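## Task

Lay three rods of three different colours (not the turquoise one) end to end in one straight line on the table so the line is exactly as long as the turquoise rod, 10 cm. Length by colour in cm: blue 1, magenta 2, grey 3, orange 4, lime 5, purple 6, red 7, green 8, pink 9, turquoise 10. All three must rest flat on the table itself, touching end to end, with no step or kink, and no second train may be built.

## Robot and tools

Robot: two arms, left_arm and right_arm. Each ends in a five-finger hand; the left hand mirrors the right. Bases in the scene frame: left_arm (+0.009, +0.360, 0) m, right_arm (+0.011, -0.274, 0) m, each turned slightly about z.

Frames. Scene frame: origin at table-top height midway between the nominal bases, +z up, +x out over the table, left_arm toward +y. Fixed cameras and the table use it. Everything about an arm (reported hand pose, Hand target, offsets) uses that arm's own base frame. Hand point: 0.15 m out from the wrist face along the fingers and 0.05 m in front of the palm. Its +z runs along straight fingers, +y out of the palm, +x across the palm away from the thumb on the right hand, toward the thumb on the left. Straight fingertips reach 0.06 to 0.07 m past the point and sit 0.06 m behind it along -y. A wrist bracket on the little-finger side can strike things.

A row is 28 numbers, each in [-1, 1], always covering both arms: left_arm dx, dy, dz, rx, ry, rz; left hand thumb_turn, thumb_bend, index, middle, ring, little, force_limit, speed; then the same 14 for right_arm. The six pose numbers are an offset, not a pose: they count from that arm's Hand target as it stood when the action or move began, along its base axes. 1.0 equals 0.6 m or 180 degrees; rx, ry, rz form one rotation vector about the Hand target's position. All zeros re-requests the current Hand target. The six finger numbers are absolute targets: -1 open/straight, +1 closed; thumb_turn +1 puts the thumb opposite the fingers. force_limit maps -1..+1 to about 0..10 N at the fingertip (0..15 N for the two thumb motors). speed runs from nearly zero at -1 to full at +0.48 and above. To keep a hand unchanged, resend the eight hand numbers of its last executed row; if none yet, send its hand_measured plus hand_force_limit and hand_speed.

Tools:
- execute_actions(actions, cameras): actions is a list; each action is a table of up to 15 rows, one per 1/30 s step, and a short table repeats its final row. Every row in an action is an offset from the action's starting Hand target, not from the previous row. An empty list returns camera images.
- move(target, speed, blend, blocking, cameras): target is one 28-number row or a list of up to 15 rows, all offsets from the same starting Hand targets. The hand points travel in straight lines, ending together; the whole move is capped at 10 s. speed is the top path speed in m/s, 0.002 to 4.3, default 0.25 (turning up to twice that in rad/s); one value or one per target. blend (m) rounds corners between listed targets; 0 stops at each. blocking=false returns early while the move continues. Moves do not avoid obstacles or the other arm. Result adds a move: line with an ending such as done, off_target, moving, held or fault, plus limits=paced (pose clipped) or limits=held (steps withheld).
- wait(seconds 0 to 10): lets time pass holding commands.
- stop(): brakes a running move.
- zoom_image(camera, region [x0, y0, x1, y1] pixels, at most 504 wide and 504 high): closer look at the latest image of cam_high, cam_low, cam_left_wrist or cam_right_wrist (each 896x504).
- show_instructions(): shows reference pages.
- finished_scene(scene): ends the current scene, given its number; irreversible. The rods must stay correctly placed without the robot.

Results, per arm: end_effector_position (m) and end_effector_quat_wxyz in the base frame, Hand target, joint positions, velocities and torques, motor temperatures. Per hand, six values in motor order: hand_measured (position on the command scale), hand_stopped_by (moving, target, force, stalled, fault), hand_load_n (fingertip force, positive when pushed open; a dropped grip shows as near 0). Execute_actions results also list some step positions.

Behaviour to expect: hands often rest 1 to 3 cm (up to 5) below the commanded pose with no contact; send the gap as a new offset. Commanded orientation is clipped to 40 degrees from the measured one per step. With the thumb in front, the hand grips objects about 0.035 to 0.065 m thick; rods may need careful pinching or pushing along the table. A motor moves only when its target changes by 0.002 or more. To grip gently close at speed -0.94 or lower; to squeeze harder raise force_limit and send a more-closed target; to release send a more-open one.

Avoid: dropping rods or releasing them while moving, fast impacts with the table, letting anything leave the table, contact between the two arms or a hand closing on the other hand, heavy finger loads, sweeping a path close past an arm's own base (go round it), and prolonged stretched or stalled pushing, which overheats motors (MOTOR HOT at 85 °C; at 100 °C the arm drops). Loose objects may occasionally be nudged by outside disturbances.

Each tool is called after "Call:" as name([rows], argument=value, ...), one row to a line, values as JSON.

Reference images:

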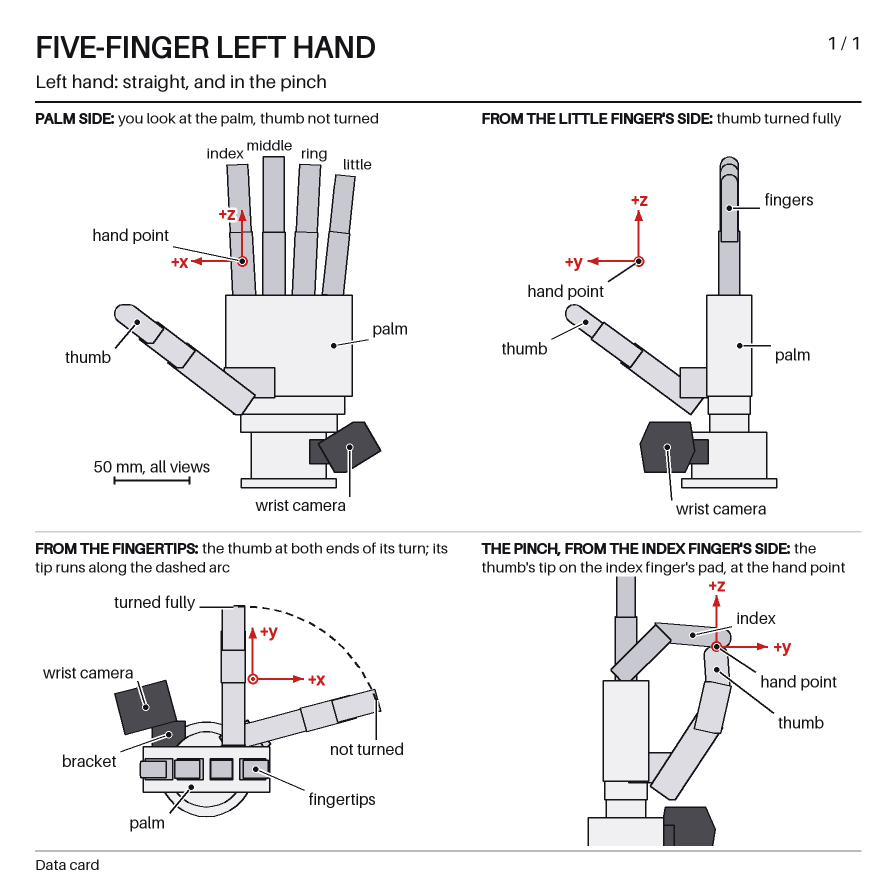

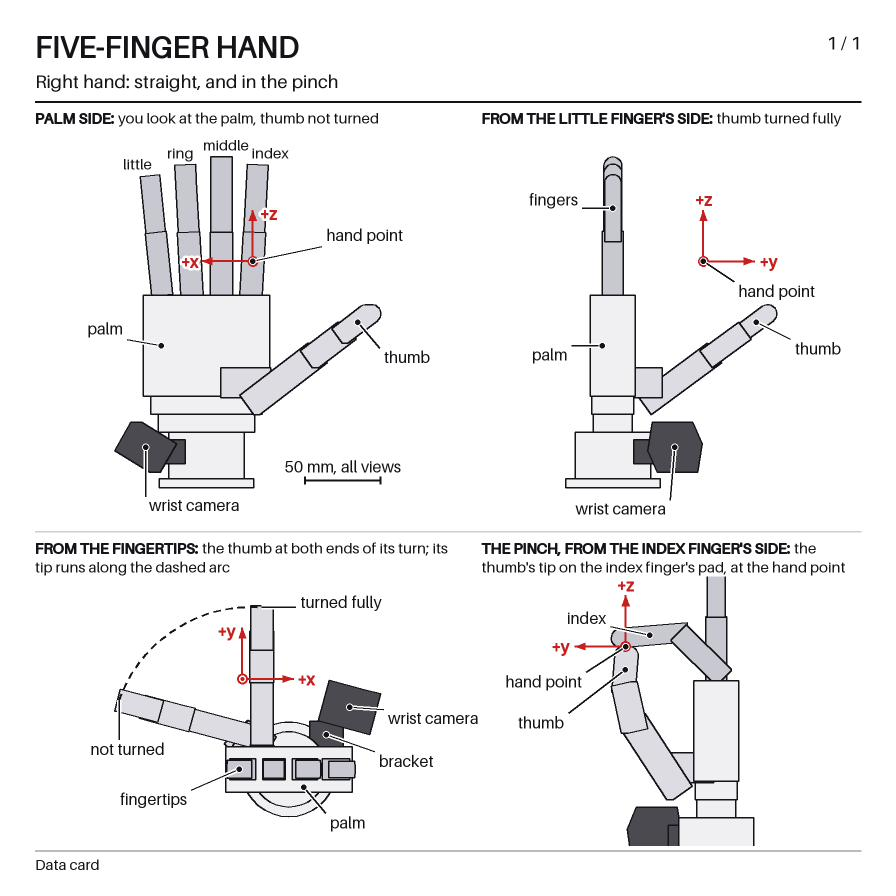

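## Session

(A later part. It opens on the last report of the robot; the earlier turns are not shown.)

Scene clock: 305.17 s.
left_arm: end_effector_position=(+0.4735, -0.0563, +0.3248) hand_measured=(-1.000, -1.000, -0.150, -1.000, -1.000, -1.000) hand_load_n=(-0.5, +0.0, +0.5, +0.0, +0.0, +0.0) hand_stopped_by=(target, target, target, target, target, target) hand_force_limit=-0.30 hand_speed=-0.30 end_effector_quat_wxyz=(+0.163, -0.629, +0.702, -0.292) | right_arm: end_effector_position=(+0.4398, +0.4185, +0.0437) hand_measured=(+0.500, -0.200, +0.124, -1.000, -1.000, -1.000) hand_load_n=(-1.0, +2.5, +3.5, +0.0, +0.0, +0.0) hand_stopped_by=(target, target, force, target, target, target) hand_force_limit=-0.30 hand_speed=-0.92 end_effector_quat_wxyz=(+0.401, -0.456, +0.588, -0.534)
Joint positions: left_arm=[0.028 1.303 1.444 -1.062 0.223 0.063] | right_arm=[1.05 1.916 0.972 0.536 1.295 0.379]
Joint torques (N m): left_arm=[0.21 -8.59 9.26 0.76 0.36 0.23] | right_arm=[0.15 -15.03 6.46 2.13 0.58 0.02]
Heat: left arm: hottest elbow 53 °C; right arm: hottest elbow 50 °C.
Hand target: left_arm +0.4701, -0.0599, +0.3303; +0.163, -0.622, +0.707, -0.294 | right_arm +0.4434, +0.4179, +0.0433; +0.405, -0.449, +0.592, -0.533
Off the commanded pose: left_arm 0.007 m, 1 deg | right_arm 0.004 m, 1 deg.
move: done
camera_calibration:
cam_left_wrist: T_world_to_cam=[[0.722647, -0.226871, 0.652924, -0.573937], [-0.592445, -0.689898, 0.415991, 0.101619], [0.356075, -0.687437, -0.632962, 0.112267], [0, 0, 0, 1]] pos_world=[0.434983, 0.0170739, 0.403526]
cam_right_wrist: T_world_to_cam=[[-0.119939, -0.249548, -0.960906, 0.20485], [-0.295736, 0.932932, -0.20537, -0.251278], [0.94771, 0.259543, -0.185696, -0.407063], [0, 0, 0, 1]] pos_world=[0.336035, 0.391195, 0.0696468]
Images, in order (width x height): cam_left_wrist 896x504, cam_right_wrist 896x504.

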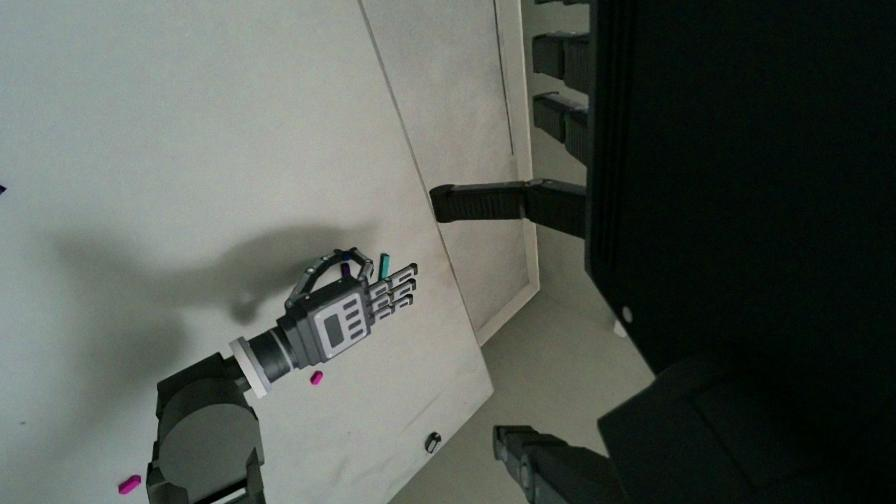

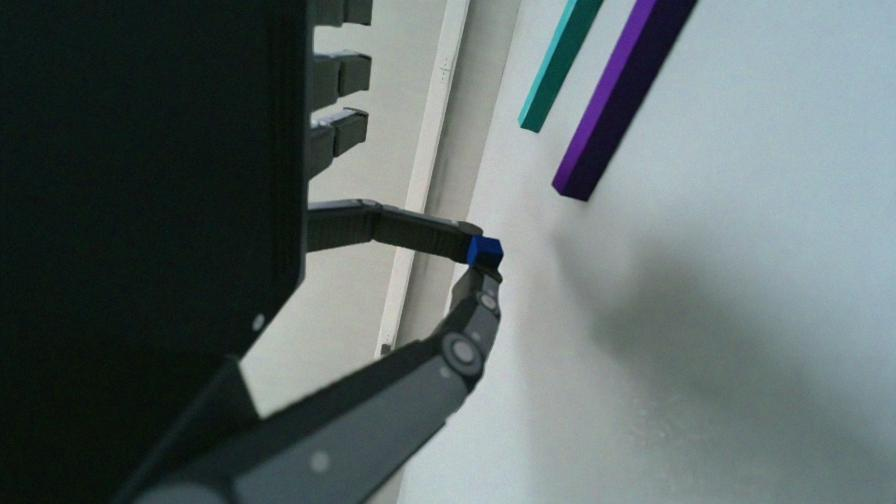

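Call:
move([
  [0,0,0,0,0,0,-1,-1,-0.15,-1,-1,-1,-0.3,-0.3,0.004,-0.03,-0.012,0,0,0,0.5,-0.2,0.45,-1,-1,-1,-0.3,-0.92],
  [0,0,0,0,0,0,-1,-1,-0.15,-1,-1,-1,-0.3,-0.3,0.004,-0.03,-0.048,0,0,0,0.5,-0.2,0.45,-1,-1,-1,-0.3,-0.92],
], speed=[0.06, 0.04], cameras=["cam_left_wrist", "cam_right_wrist"])

Call:
zoom_image(camera="cam_right_wrist", region=[450, 100, 650, 300])

Call:
zoom_image(camera="cam_left_wrist", region=[320, 230, 440, 350])

Scene clock: 313.10 s.
left_arm: end_effector_position=(+0.4735, -0.0563, +0.3248) hand_measured=(-1.000, -1.000, -0.150, -1.000, -1.000, -1.000) hand_load_n=(+0.0, +0.0, +0.0, +0.0, +0.0, +0.0) hand_stopped_by=(target, target, target, target, target, target) hand_force_limit=-0.30 hand_speed=-0.30 end_effector_quat_wxyz=(+0.163, -0.629, +0.702, -0.292) | right_arm: end_effector_position=(+0.4429, +0.4034, +0.0214) hand_measured=(+0.500, -0.200, +0.124, -1.000, -1.000, -1.000) hand_load_n=(-0.5, +2.0, +4.0, +0.0, -0.5, +0.0) hand_stopped_by=(target, target, force, target, target, target) hand_force_limit=-0.30 hand_speed=-0.92 end_effector_quat_wxyz=(+0.409, -0.447, +0.593, -0.530)
Joint positions: left_arm=[0.028 1.303 1.444 -1.062 0.223 0.063] | right_arm=[1.03 1.958 0.927 0.665 1.279 0.363]
Joint torques (N m): left_arm=[-0.03 -8.53 9.31 0.69 0.37 0.23] | right_arm=[0.03 -14.33 5.55 2.06 0.33 -0.13]
Heat: left arm: hottest elbow 53 °C; right arm: hottest elbow 49 °C.
Hand target: left_arm +0.4701, -0.0599, +0.3303; +0.163, -0.622, +0.707, -0.294 | right_arm +0.4458, +0.3997, +0.0145; +0.405, -0.449, +0.592, -0.533
Off the commanded pose: left_arm 0.007 m, 1 deg | right_arm 0.008 m, 1 deg.
move: done
camera_calibration:
cam_left_wrist: T_world_to_cam=[[0.722647, -0.226871, 0.652924, -0.573937], [-0.592445, -0.689898, 0.415991, 0.101619], [0.356075, -0.687437, -0.632962, 0.112267], [0, 0, 0, 1]] pos_world=[0.434983, 0.0170739, 0.403526]
cam_right_wrist: T_world_to_cam=[[-0.109757, -0.22639, -0.967833, 0.166258], [-0.289594, 0.938755, -0.186747, -0.246375], [0.950836, 0.259782, -0.168596, -0.411986], [0, 0, 0, 1]] pos_world=[0.33863, 0.375952, 0.0454409]
Images, in order (width x height): cam_left_wrist 896x504, cam_right_wrist 896x504.

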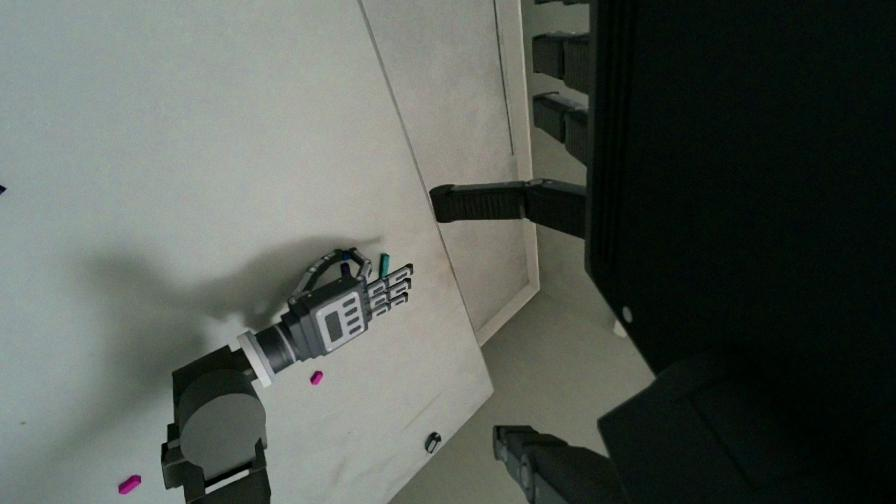

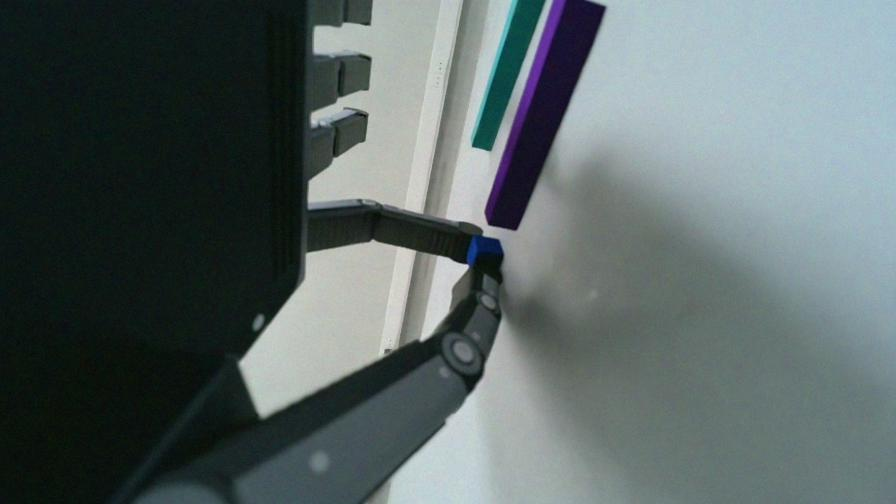

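Scaled by 2.520 from the camera's 896x504 image, which has a finer 1280x720 frame.

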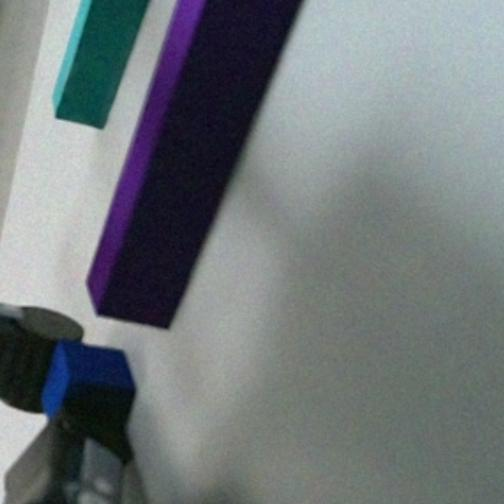

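Scaled by 4.200 from the camera's 896x504 image, which has a finer 1280x720 frame.

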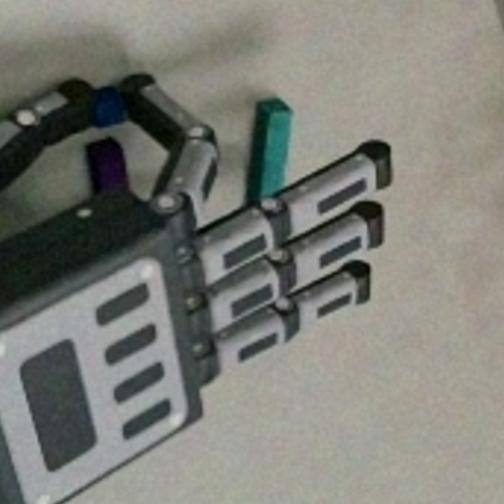

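Call:
move([
  [0,0,0,0,0,0,-1,-1,-0.15,-1,-1,-1,-0.3,-0.3,-0.012,-0.052,0.003,0,0,0,0.5,-0.2,0.45,-1,-1,-1,-0.3,-0.92],
], speed=[0.03], cameras=["cam_left_wrist", "cam_right_wrist"])

Call:
zoom_image(camera="cam_right_wrist", region=[450, 0, 680, 300])

Call:
zoom_image(camera="cam_left_wrist", region=[320, 230, 440, 350])

Scene clock: 318.67 s.
left_arm: end_effector_position=(+0.4735, -0.0563, +0.3248) hand_measured=(-1.000, -1.000, -0.150, -1.000, -1.000, -1.000) hand_load_n=(+0.0, +0.0, +0.0, +0.0, +0.0, +0.0) hand_stopped_by=(target, target, target, target, target, target) hand_force_limit=-0.30 hand_speed=-0.30 end_effector_quat_wxyz=(+0.163, -0.629, +0.702, -0.292) | right_arm: end_effector_position=(+0.4367, +0.3794, +0.0193) hand_measured=(+0.500, -0.200, +0.124, -1.000, -1.000, -1.000) hand_load_n=(+0.0, +0.0, +5.0, +0.0, +0.0, +0.0) hand_stopped_by=(target, target, force, target, target, target) hand_force_limit=-0.30 hand_speed=-0.92 end_effector_quat_wxyz=(+0.415, -0.443, +0.596, -0.526)
Joint positions: left_arm=[0.028 1.303 1.444 -1.062 0.223 0.063] | right_arm=[1.014 1.932 0.847 0.745 1.259 0.354]
Joint torques (N m): left_arm=[-0.03 -8.7 9.31 0.79 0.35 0.21] | right_arm=[-0.44 -14.97 4.01 1.72 0.28 -0.26]
Heat: left arm: hottest elbow 53 °C; right arm: hottest elbow 49 °C.
Hand target: left_arm +0.4701, -0.0599, +0.3303; +0.163, -0.622, +0.707, -0.294 | right_arm +0.4386, +0.3687, +0.0164; +0.405, -0.449, +0.592, -0.533
Off the commanded pose: left_arm 0.007 m, 1 deg | right_arm 0.011 m, 2 deg.
move: off_target (right_arm)
camera_calibration:
cam_left_wrist: T_world_to_cam=[[0.722647, -0.226871, 0.652924, -0.573937], [-0.592445, -0.689898, 0.415991, 0.101619], [0.356075, -0.687437, -0.632962, 0.112267], [0, 0, 0, 1]] pos_world=[0.434983, 0.0170739, 0.403526]
cam_right_wrist: T_world_to_cam=[[-0.10349, -0.210091, -0.972189, 0.149295], [-0.291592, 0.940899, -0.172289, -0.226178], [0.950928, 0.265653, -0.158634, -0.40268], [0, 0, 0, 1]] pos_world=[0.332419, 0.351149, 0.0422957]
Images, in order (width x height): cam_left_wrist 896x504, cam_right_wrist 896x504.

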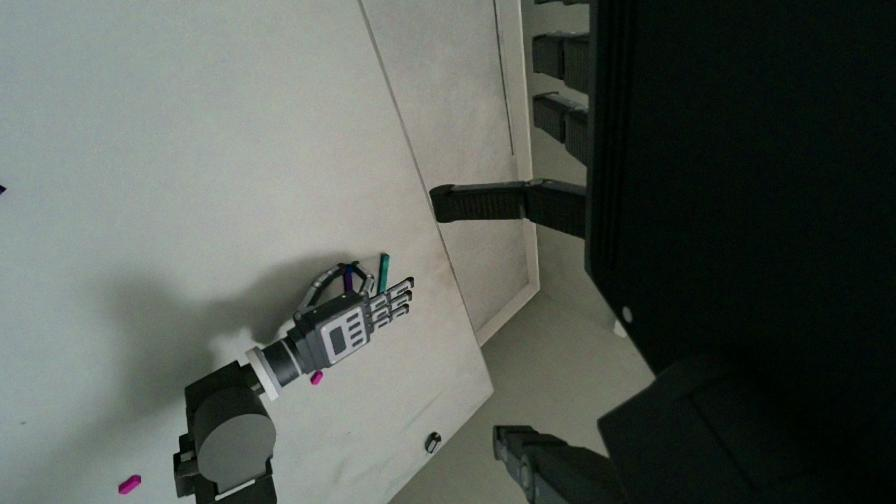

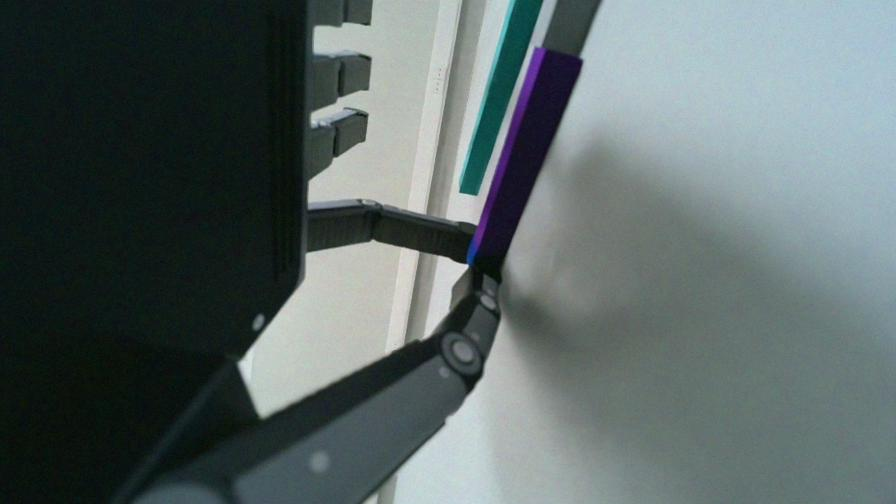

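Scaled by 1.680 from the camera's 896x504 image, which has a finer 1280x720 frame.

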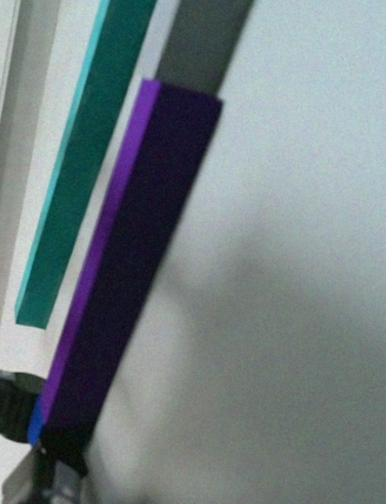

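Scaled by 4.200 from the camera's 896x504 image, which has a finer 1280x720 frame.

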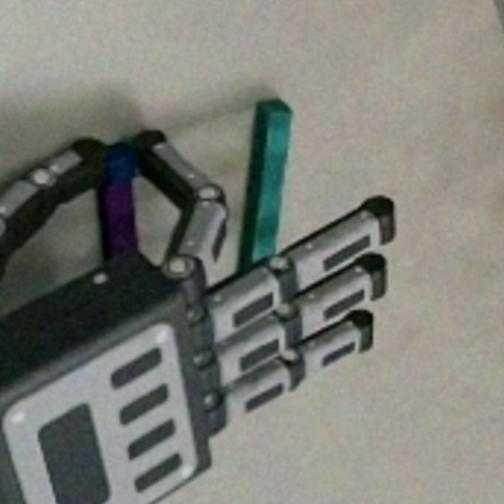

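Call:
move([
  [0,0,0,0,0,0,-1,-1,-0.15,-1,-1,-1,-0.3,-0.3,0,0.01,0.003,0,0,0,0.5,-0.2,0.45,-1,-1,-1,-0.3,-0.92],
  [0,0,0,0,0,0,-1,-1,-0.15,-1,-1,-1,-0.3,-0.3,0,0.01,0.003,0,0,0,0.5,-0.2,-0.15,-1,-1,-1,-0.3,-0.7],
  [0,0,0,0,0,0,-1,-1,-0.15,-1,-1,-1,-0.3,-0.3,0,0.01,0.2,0,0,0,0.5,-0.2,-0.15,-1,-1,-1,-0.3,-0.7],
], speed=[0.04, 0.04, 0.1], cameras=["cam_left_wrist", "cam_right_wrist"])

Call:
zoom_image(camera="cam_left_wrist", region=[330, 240, 410, 330])

Call:
zoom_image(camera="cam_right_wrist", region=[560, 20, 860, 320])

Scene clock: 324.80 s.
left_arm: end_effector_position=(+0.4735, -0.0563, +0.3248) hand_measured=(-1.000, -1.000, -0.150, -1.000, -1.000, -1.000) hand_load_n=(+0.0, +0.0, +0.0, +0.0, +0.0, +0.0) hand_stopped_by=(target, target, target, target, target, target) hand_force_limit=-0.30 hand_speed=-0.30 end_effector_quat_wxyz=(+0.163, -0.629, +0.702, -0.292) | right_arm: end_effector_position=(+0.4279, +0.3647, +0.1135) hand_measured=(+0.500, -0.200, -0.150, -1.000, -1.000, -1.000) hand_load_n=(+0.0, +0.0, +0.0, +0.0, +0.0, +0.0) hand_stopped_by=(target, target, target, target, target, target) hand_force_limit=-0.30 hand_speed=-0.70 end_effector_quat_wxyz=(+0.392, -0.465, +0.585, -0.536)
Joint positions: left_arm=[0.028 1.303 1.444 -1.062 0.223 0.063] | right_arm=[1.014 1.66 0.852 0.417 1.259 0.334]
Joint torques (N m): left_arm=[0.03 -8.76 9.33 0.84 0.36 0.24] | right_arm=[0.15 -14.04 11.14 1.1 0.59 -0.04]
Heat: left arm: hottest elbow 53 °C; right arm: hottest elbow 48 °C.
Hand target: left_arm +0.4701, -0.0599, +0.3303; +0.163, -0.622, +0.707, -0.294 | right_arm +0.4386, +0.3747, +0.1363; +0.405, -0.449, +0.592, -0.533
Off the commanded pose: left_arm 0.007 m, 1 deg | right_arm 0.027 m, 2 deg.
move: off_target (right_arm)
camera_calibration:
cam_left_wrist: T_world_to_cam=[[0.722647, -0.226871, 0.652924, -0.573937], [-0.592445, -0.689898, 0.415991, 0.101619], [0.356075, -0.687437, -0.632962, 0.112267], [0, 0, 0, 1]] pos_world=[0.434983, 0.0170739, 0.403526]
cam_right_wrist: T_world_to_cam=[[-0.13397, -0.270431, -0.953372, 0.269775], [-0.300021, 0.927964, -0.221065, -0.184826], [0.944479, 0.256415, -0.205454, -0.36407], [0, 0, 0, 1]] pos_world=[0.324546, 0.33782, 0.141538]
Images, in order (width x height): cam_left_wrist 896x504, cam_right_wrist 896x504.

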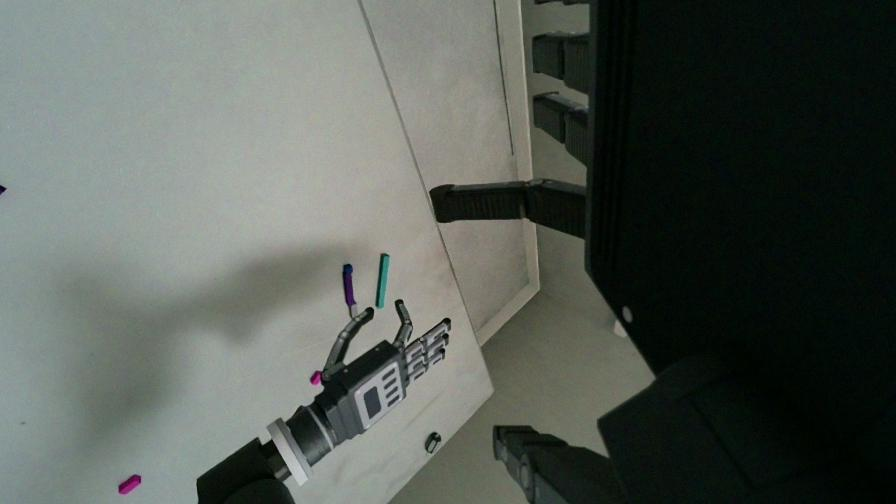

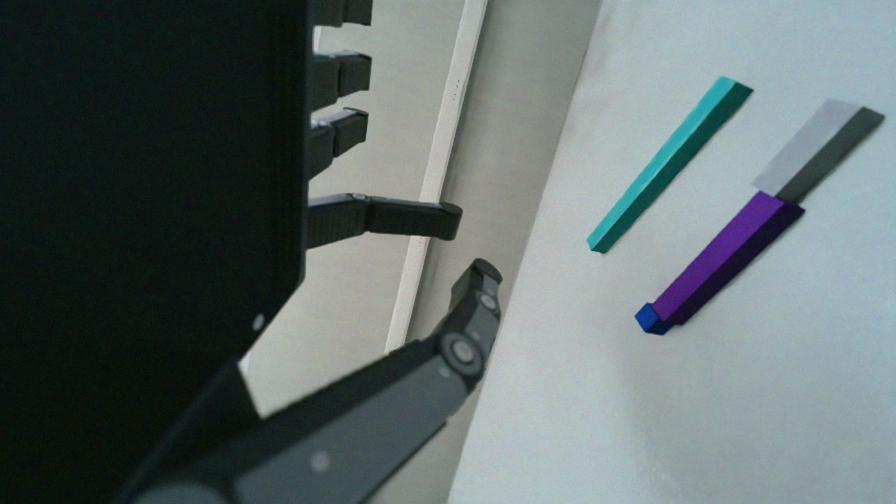

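Scaled by 5.600 from the camera's 896x504 image, which has a finer 1280x720 frame.

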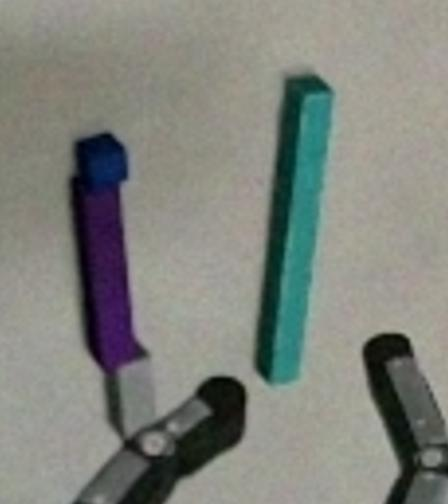

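Scaled by 1.680 from the camera's 896x504 image, which has a finer 1280x720 frame.

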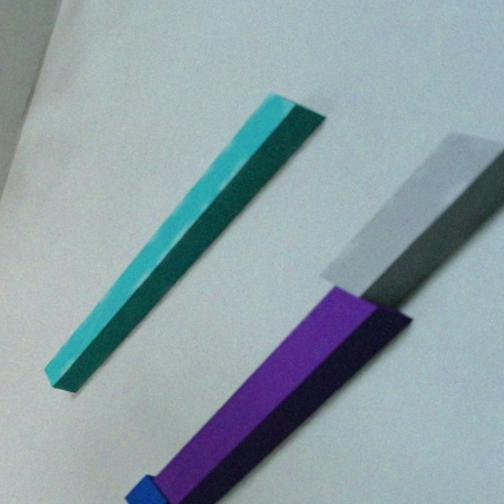

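Call:
move([
  [0,0,0,0,0,0,-1,-1,-0.15,-1,-1,-1,-0.3,-0.3,0.1,-0.026,-0.1,0,0,0,-1,-1,0.12,-1,-1,-1,-0.3,-0.3],
], speed=[0.15], cameras=["cam_left_wrist", "cam_right_wrist"])

Call:
zoom_image(camera="cam_left_wrist", region=[320, 240, 440, 340])

Scene clock: 341.33 s.
left_arm: end_effector_position=(+0.4735, -0.0563, +0.3248) hand_measured=(-1.000, -1.000, -0.150, -1.000, -1.000, -1.000) hand_load_n=(+0.0, +0.0, +0.0, +0.0, +0.0, +0.0) hand_stopped_by=(target, target, target, target, target, target) hand_force_limit=-0.30 hand_speed=-0.30 end_effector_quat_wxyz=(+0.163, -0.629, +0.702, -0.292) | right_arm: end_effector_position=(+0.4853, +0.3471, +0.0609) hand_measured=(-1.000, -1.000, +0.120, -1.000, -1.000, -1.000) hand_load_n=(+0.0, +0.0, +0.0, +0.0, +0.0, +0.0) hand_stopped_by=(target, target, target, target, target, target) hand_force_limit=-0.30 hand_speed=-0.30 end_effector_quat_wxyz=(+0.389, -0.464, +0.589, -0.536)
Joint positions: left_arm=[0.028 1.303 1.444 -1.062 0.223 0.063] | right_arm=[0.892 1.828 0.876 0.643 1.15 0.244]
Joint torques (N m): left_arm=[0.32 -8.7 9.39 0.8 0.37 0.23] | right_arm=[0.26 -14.21 9.92 2.26 0.27 -0.11]
Heat: left arm: hottest elbow 53 °C; right arm: hottest elbow 49 °C.
Hand target: left_arm +0.4701, -0.0599, +0.3303; +0.163, -0.622, +0.707, -0.294 | right_arm +0.4986, +0.3591, +0.0762; +0.405, -0.450, +0.592, -0.533
Off the commanded pose: left_arm 0.007 m, 1 deg | right_arm 0.024 m, 3 deg.
move: off_target (right_arm)
camera_calibration:
cam_left_wrist: T_world_to_cam=[[0.722647, -0.226871, 0.652924, -0.573937], [-0.592445, -0.689898, 0.415991, 0.101619], [0.356075, -0.687437, -0.632962, 0.112267], [0, 0, 0, 1]] pos_world=[0.434983, 0.0170739, 0.403526]
cam_right_wrist: T_world_to_cam=[[-0.14257, -0.266434, -0.953251, 0.225409], [-0.29375, 0.931087, -0.216305, -0.167394], [0.94519, 0.249179, -0.21101, -0.422032], [0, 0, 0, 1]] pos_world=[0.381865, 0.321077, 0.0896096]
Images, in order (width x height): cam_left_wrist 896x504, cam_right_wrist 896x504.

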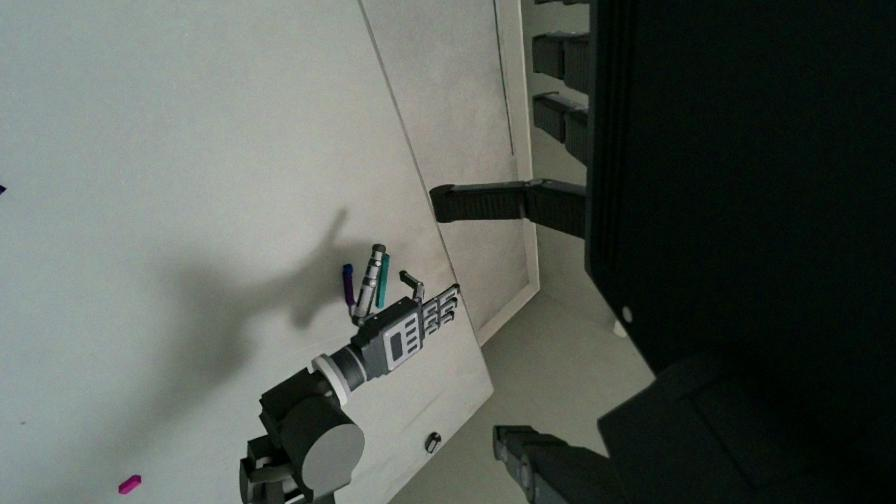

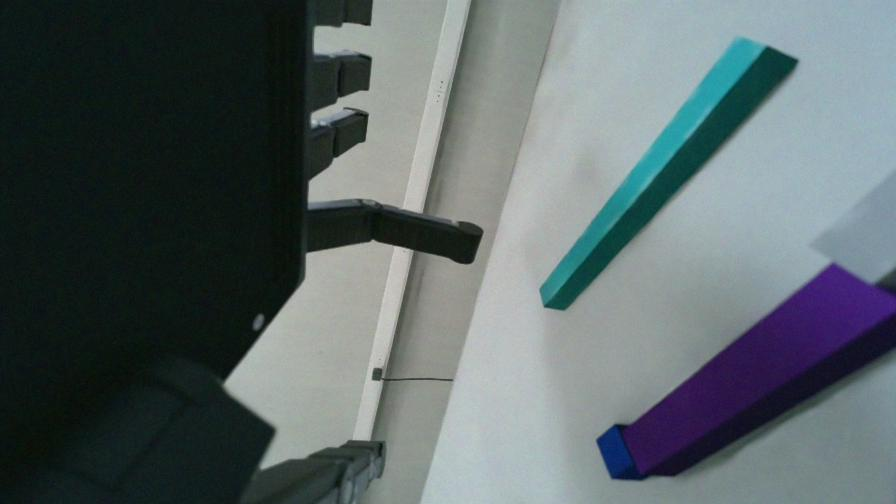

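Scaled by 4.200 from the camera's 896x504 image, which has a finer 1280x720 frame.

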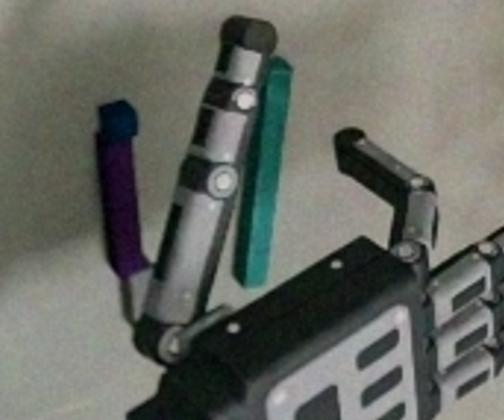

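Call:
move([
  [0,0,0,0,0,0,-1,-1,-0.15,-1,-1,-1,-0.3,-0.3,0.028,0.007,0.0,0,0,0,-1,-1,0.12,-1,-1,-1,-0.3,-0.3],
], speed=[0.08], cameras=["cam_right_wrist"])

Scene clock: 346.63 s.
left_arm: end_effector_position=(+0.4735, -0.0563, +0.3248) hand_measured=(-1.000, -1.000, -0.150, -1.000, -1.000, -1.000) hand_load_n=(+0.0, -0.5, +0.0, +0.0, +0.0, +0.0) hand_stopped_by=(target, target, target, target, target, target) hand_force_limit=-0.30 hand_speed=-0.30 end_effector_quat_wxyz=(+0.163, -0.629, +0.702, -0.292) | right_arm: end_effector_position=(+0.5017, +0.3550, +0.0675) hand_measured=(-1.000, -1.000, +0.120, -1.000, -1.000, -1.000) hand_load_n=(-0.5, +0.0, +0.0, +0.0, +0.0, +0.0) hand_stopped_by=(target, target, target, target, target, target) hand_force_limit=-0.30 hand_speed=-0.30 end_effector_quat_wxyz=(+0.396, -0.460, +0.590, -0.533)
Joint positions: left_arm=[0.028 1.303 1.444 -1.062 0.223 0.063] | right_arm=[0.875 1.844 0.919 0.643 1.129 0.232]
Joint torques (N m): left_arm=[0.15 -8.41 9.37 0.84 0.35 0.24] | right_arm=[-0.09 -13.63 10.07 2.13 0.26 -0.1]
Heat: left arm: hottest elbow 54 °C; right arm: hottest elbow 50 °C.
Hand target: left_arm +0.4701, -0.0599, +0.3303; +0.163, -0.622, +0.707, -0.294 | right_arm +0.5155, +0.3631, +0.0762; +0.405, -0.449, +0.592, -0.533
Off the commanded pose: left_arm 0.007 m, 1 deg | right_arm 0.018 m, 2 deg.
move: off_target (right_arm)
camera_calibration:
cam_right_wrist: T_world_to_cam=[[-0.132628, -0.254112, -0.958038, 0.227084], [-0.295518, 0.932754, -0.206494, -0.168893], [0.946086, 0.25573, -0.198804, -0.441656], [0, 0, 0, 1]] pos_world=[0.398051, 0.328185, 0.0948771]
Images, in order (width x height): cam_right_wrist 896x504.

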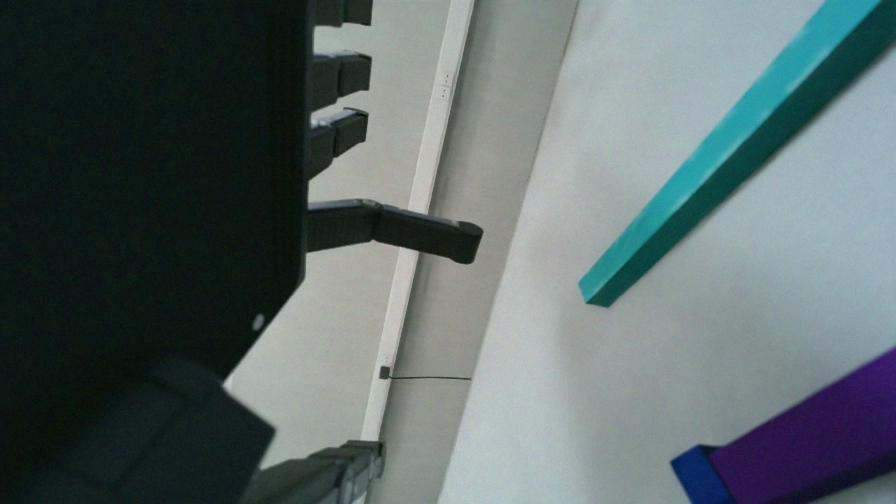

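Call:
move([
  [0,0,0,0,0,0,-1,-1,-0.15,-1,-1,-1,-0.3,-0.3,0.0,0.0,-0.097,0,0,0,-1,-1,0.12,-1,-1,-1,-0.3,-0.3],
  [0,0,0,0,0,0,-1,-1,-0.15,-1,-1,-1,-0.3,-0.3,-0.072,0.0,-0.097,0,0,0,-1,-1,0.12,-1,-1,-1,-0.3,-0.3],
], speed=[0.06, 0.04], cameras=["cam_left_wrist", "cam_right_wrist"])

Call:
zoom_image(camera="cam_left_wrist", region=[320, 240, 420, 330])

Scene clock: 354.83 s.
left_arm: end_effector_position=(+0.4735, -0.0563, +0.3248) hand_measured=(-1.000, -1.000, -0.150, -1.000, -1.000, -1.000) hand_load_n=(+0.0, +0.0, +0.0, +0.0, +0.0, +0.0) hand_stopped_by=(target, target, target, target, target, target) hand_force_limit=-0.30 hand_speed=-0.30 end_effector_quat_wxyz=(+0.163, -0.629, +0.702, -0.292) | right_arm: end_effector_position=(+0.4785, +0.3587, +0.0150) hand_measured=(-1.000, -1.000, +0.120, -1.000, -1.000, -1.000) hand_load_n=(+0.0, +0.0, +2.0, +0.0, +0.0, +0.0) hand_stopped_by=(target, target, target, target, target, target) hand_force_limit=-0.30 hand_speed=-0.30 end_effector_quat_wxyz=(+0.398, -0.449, +0.593, -0.537)
Joint positions: left_arm=[0.028 1.303 1.444 -1.062 0.223 0.063] | right_arm=[0.921 1.964 0.883 0.792 1.192 0.259]
Joint torques (N m): left_arm=[0.03 -8.64 9.36 0.77 0.34 0.23] | right_arm=[1.55 -16.15 4.45 1.72 0.41 0.07]
Heat: left arm: hottest elbow 54 °C; right arm: hottest elbow 50 °C.
Hand target: left_arm +0.4701, -0.0599, +0.3303; +0.163, -0.622, +0.707, -0.294 | right_arm +0.4723, +0.3632, +0.0182; +0.405, -0.449, +0.592, -0.533
Off the commanded pose: left_arm 0.007 m, 1 deg | right_arm 0.008 m, 1 deg.
move: done
camera_calibration:
cam_left_wrist: T_world_to_cam=[[0.722647, -0.226871, 0.652924, -0.573937], [-0.592445, -0.689898, 0.415991, 0.101619], [0.356075, -0.687437, -0.632962, 0.112267], [0, 0, 0, 1]] pos_world=[0.434983, 0.0170739, 0.403526]
cam_right_wrist: T_world_to_cam=[[-0.121209, -0.243702, -0.962246, 0.165507], [-0.2767, 0.939264, -0.203027, -0.201333], [0.953281, 0.241645, -0.18128, -0.429788], [0, 0, 0, 1]] pos_world=[0.374062, 0.333295, 0.0404706]
Images, in order (width x height): cam_left_wrist 896x504, cam_right_wrist 896x504.

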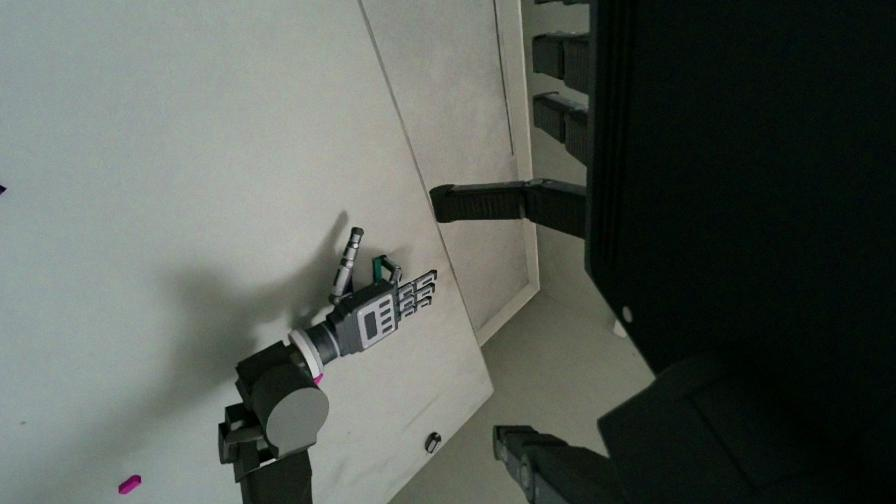

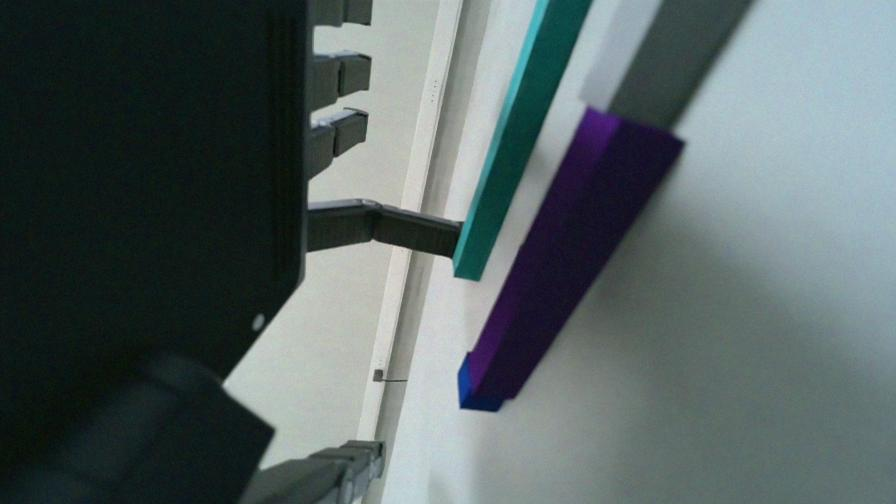

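Scaled by 5.040 from the camera's 896x504 image, which has a finer 1280x720 frame.

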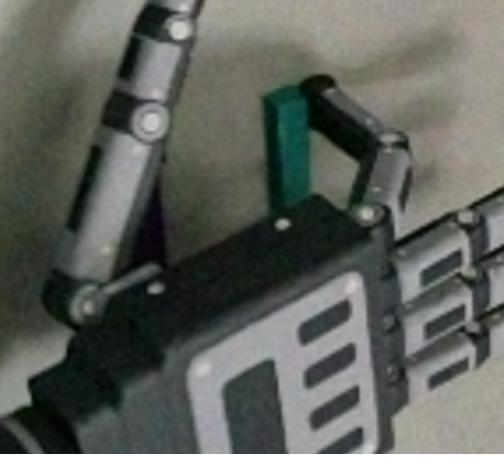

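Call:
move([
  [0,0,0,0,0,0,-1,-1,-0.15,-1,-1,-1,-0.3,-0.3,0.0462,-0.0127,0.004,0,0,0,-1,-1,0.12,-1,-1,-1,-0.3,-0.3],
  [0,0,0,0,0,0,-1,-1,-0.15,-1,-1,-1,-0.3,-0.3,0.02,-0.087,0.004,0,0,0,-1,-1,0.12,-1,-1,-1,-0.3,-0.3],
], speed=[0.05, 0.06], cameras=["cam_left_wrist", "cam_right_wrist"])

Call:
zoom_image(camera="cam_left_wrist", region=[320, 240, 420, 330])

Scene clock: 369.97 s.
left_arm: end_effector_position=(+0.4735, -0.0563, +0.3248) hand_measured=(-1.000, -1.000, -0.150, -1.000, -1.000, -1.000) hand_load_n=(+0.0, +0.0, +0.0, +0.0, +0.0, +0.0) hand_stopped_by=(target, target, target, target, target, target) hand_force_limit=-0.30 hand_speed=-0.30 end_effector_quat_wxyz=(+0.163, -0.629, +0.702, -0.292) | right_arm: end_effector_position=(+0.4810, +0.3182, +0.0143) hand_measured=(-1.000, -1.000, +0.120, -1.000, -1.000, -1.000) hand_load_n=(+0.0, +0.0, +0.0, -0.5, +0.0, +0.0) hand_stopped_by=(target, target, target, target, target, target) hand_force_limit=-0.30 hand_speed=-0.30 end_effector_quat_wxyz=(+0.406, -0.453, +0.592, -0.529)
Joint positions: left_arm=[0.028 1.303 1.444 -1.062 0.223 0.063] | right_arm=[0.856 1.925 0.78 0.893 1.106 0.228]
Joint torques (N m): left_arm=[0.09 -8.35 9.36 0.79 0.35 0.23] | right_arm=[-0.38 -15.44 4.16 2.06 0.28 -0.19]
Motor temperatures (°C): left_arm=[30 38 54 27 27 27] | right_arm=[28 44 49 30 29 28]
Heat: left arm: hottest elbow 54 °C; right arm: hottest elbow 49 °C.
Hand target: left_arm +0.4701, -0.0599, +0.3303; +0.163, -0.622, +0.707, -0.294 | right_arm +0.4842, +0.3111, +0.0204; +0.405, -0.450, +0.592, -0.533
Off the commanded pose: left_arm 0.007 m, 1 deg | right_arm 0.010 m, 1 deg.
move: done
camera_calibration:
cam_left_wrist: T_world_to_cam=[[0.722647, -0.226871, 0.652924, -0.573937], [-0.592445, -0.689898, 0.415991, 0.101619], [0.356075, -0.687437, -0.632962, 0.112267], [0, 0, 0, 1]] pos_world=[0.434983, 0.0170739, 0.403526]
cam_right_wrist: T_world_to_cam=[[-0.118662, -0.233265, -0.965146, 0.150796], [-0.296485, 0.935994, -0.189768, -0.152424], [0.947637, 0.263633, -0.180227, -0.426883], [0, 0, 0, 1]] pos_world=[0.377232, 0.290384, 0.0396791]
Images, in order (width x height): cam_left_wrist 896x504, cam_right_wrist 896x504.

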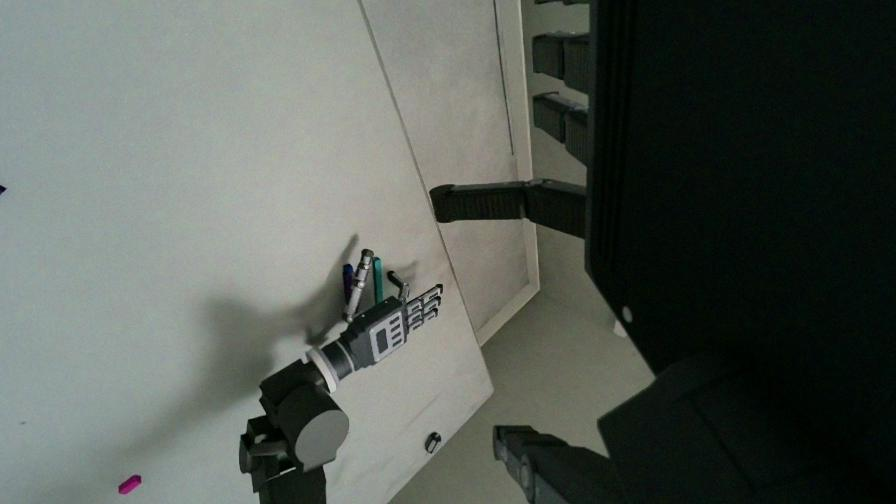

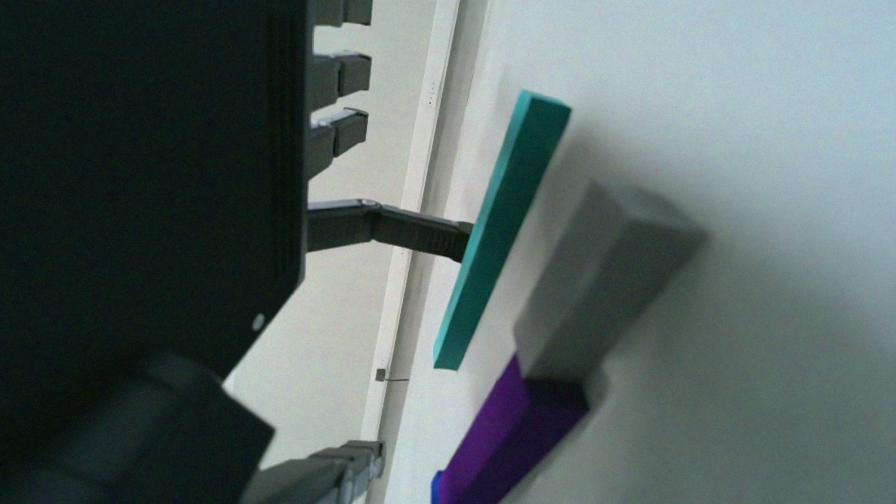

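Scaled by 5.040 from the camera's 896x504 image, which has a finer 1280x720 frame.

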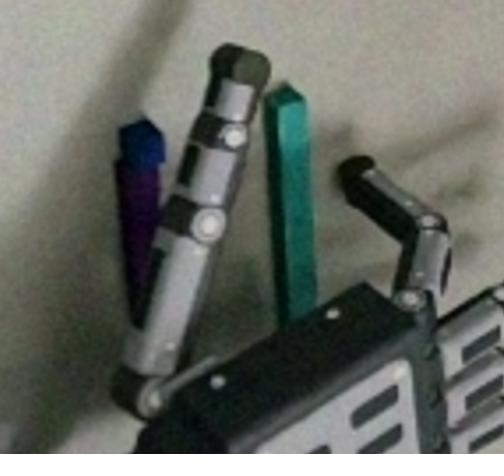

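Call:
move([
  [0,0,0,0,0,0,-1,-1,-0.15,-1,-1,-1,-0.3,-0.3,-0.046,0.0227,-0.004,0,0,0,-1,-1,0.12,-1,-1,-1,-0.3,-0.3],
  [0,0,0,0,0,0,-1,-1,-0.15,-1,-1,-1,-0.3,-0.3,-0.0925,0.0552,-0.004,0,0,0,-1,-1,0.12,-1,-1,-1,-0.3,-0.3],
], speed=[0.05, 0.04], blend=[0.003, 0], cameras=["cam_left_wrist", "cam_right_wrist"])

Call:
zoom_image(camera="cam_left_wrist", region=[320, 240, 420, 330])

Call:
zoom_image(camera="cam_right_wrist", region=[400, 60, 640, 440])

Scene clock: 380.90 s.
left_arm: end_effector_position=(+0.4735, -0.0563, +0.3248) hand_measured=(-1.000, -1.000, -0.150, -1.000, -1.000, -1.000) hand_load_n=(+0.0, -0.5, +0.0, +0.0, +0.0, +0.0) hand_stopped_by=(target, target, target, target, target, target) hand_force_limit=-0.30 hand_speed=-0.30 end_effector_quat_wxyz=(+0.163, -0.629, +0.702, -0.292) | right_arm: end_effector_position=(+0.4337, +0.3392, +0.0139) hand_measured=(-1.000, -1.000, +0.120, -1.000, -1.000, -1.000) hand_load_n=(-0.5, +0.0, +1.5, +0.0, +0.0, +0.0) hand_stopped_by=(target, target, target, target, target, target) hand_force_limit=-0.30 hand_speed=-0.30 end_effector_quat_wxyz=(+0.400, -0.447, +0.592, -0.538)
Joint positions: left_arm=[0.028 1.303 1.444 -1.062 0.223 0.063] | right_arm=[0.976 1.906 0.759 0.821 1.245 0.302]
Joint torques (N m): left_arm=[0.09 -8.59 9.29 0.84 0.36 0.22] | right_arm=[1.55 -14.92 4.4 0.96 0.41 0.1]
Heat: left arm: hottest elbow 54 °C; right arm: hottest elbow 48 °C.
Hand target: left_arm +0.4701, -0.0599, +0.3303; +0.163, -0.622, +0.707, -0.294 | right_arm +0.4288, +0.3441, +0.0180; +0.405, -0.449, +0.592, -0.533
Off the commanded pose: left_arm 0.007 m, 1 deg | right_arm 0.008 m, 1 deg.
move: done
camera_calibration:
cam_left_wrist: T_world_to_cam=[[0.722647, -0.226871, 0.652924, -0.573937], [-0.592445, -0.689898, 0.415991, 0.101619], [0.356075, -0.687437, -0.632962, 0.112267], [0, 0, 0, 1]] pos_world=[0.434983, 0.0170739, 0.403526]
cam_right_wrist: T_world_to_cam=[[-0.117236, -0.241521, -0.963288, 0.151819], [-0.276158, 0.939648, -0.201985, -0.196007], [0.953935, 0.24234, -0.176858, -0.383137], [0, 0, 0, 1]] pos_world=[0.329157, 0.313694, 0.0388942]
Images, in order (width x height): cam_left_wrist 896x504, cam_right_wrist 896x504.

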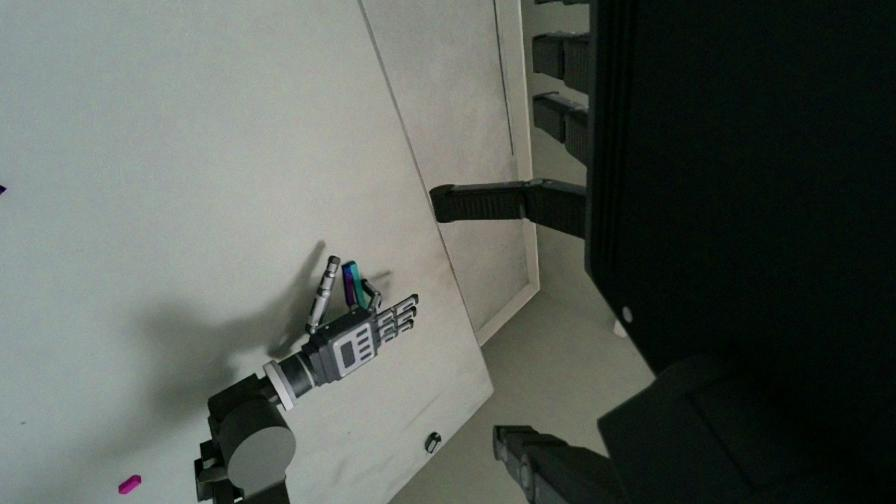

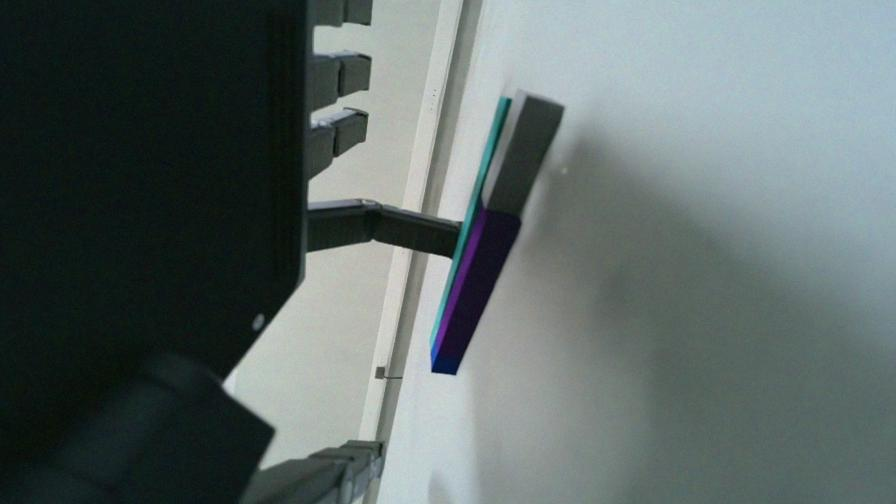

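Scaled by 5.040 from the camera's 896x504 image, which has a finer 1280x720 frame.

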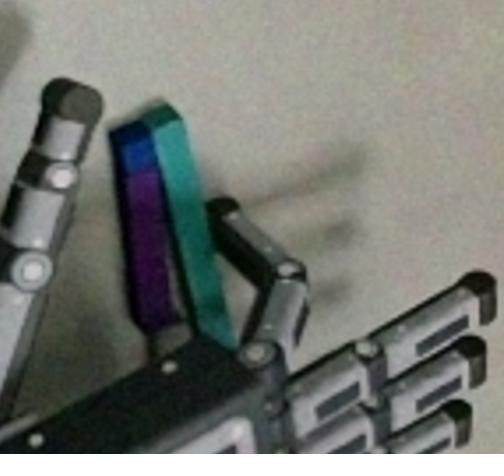

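Scaled by 1.326 from the camera's 896x504 image, which has a finer 1280x720 frame.

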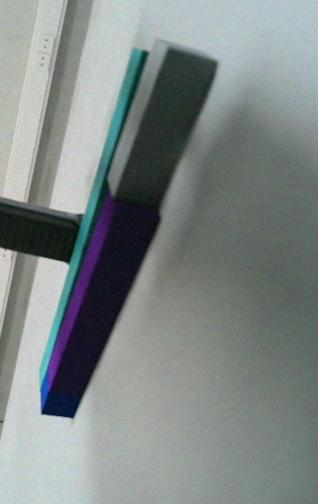

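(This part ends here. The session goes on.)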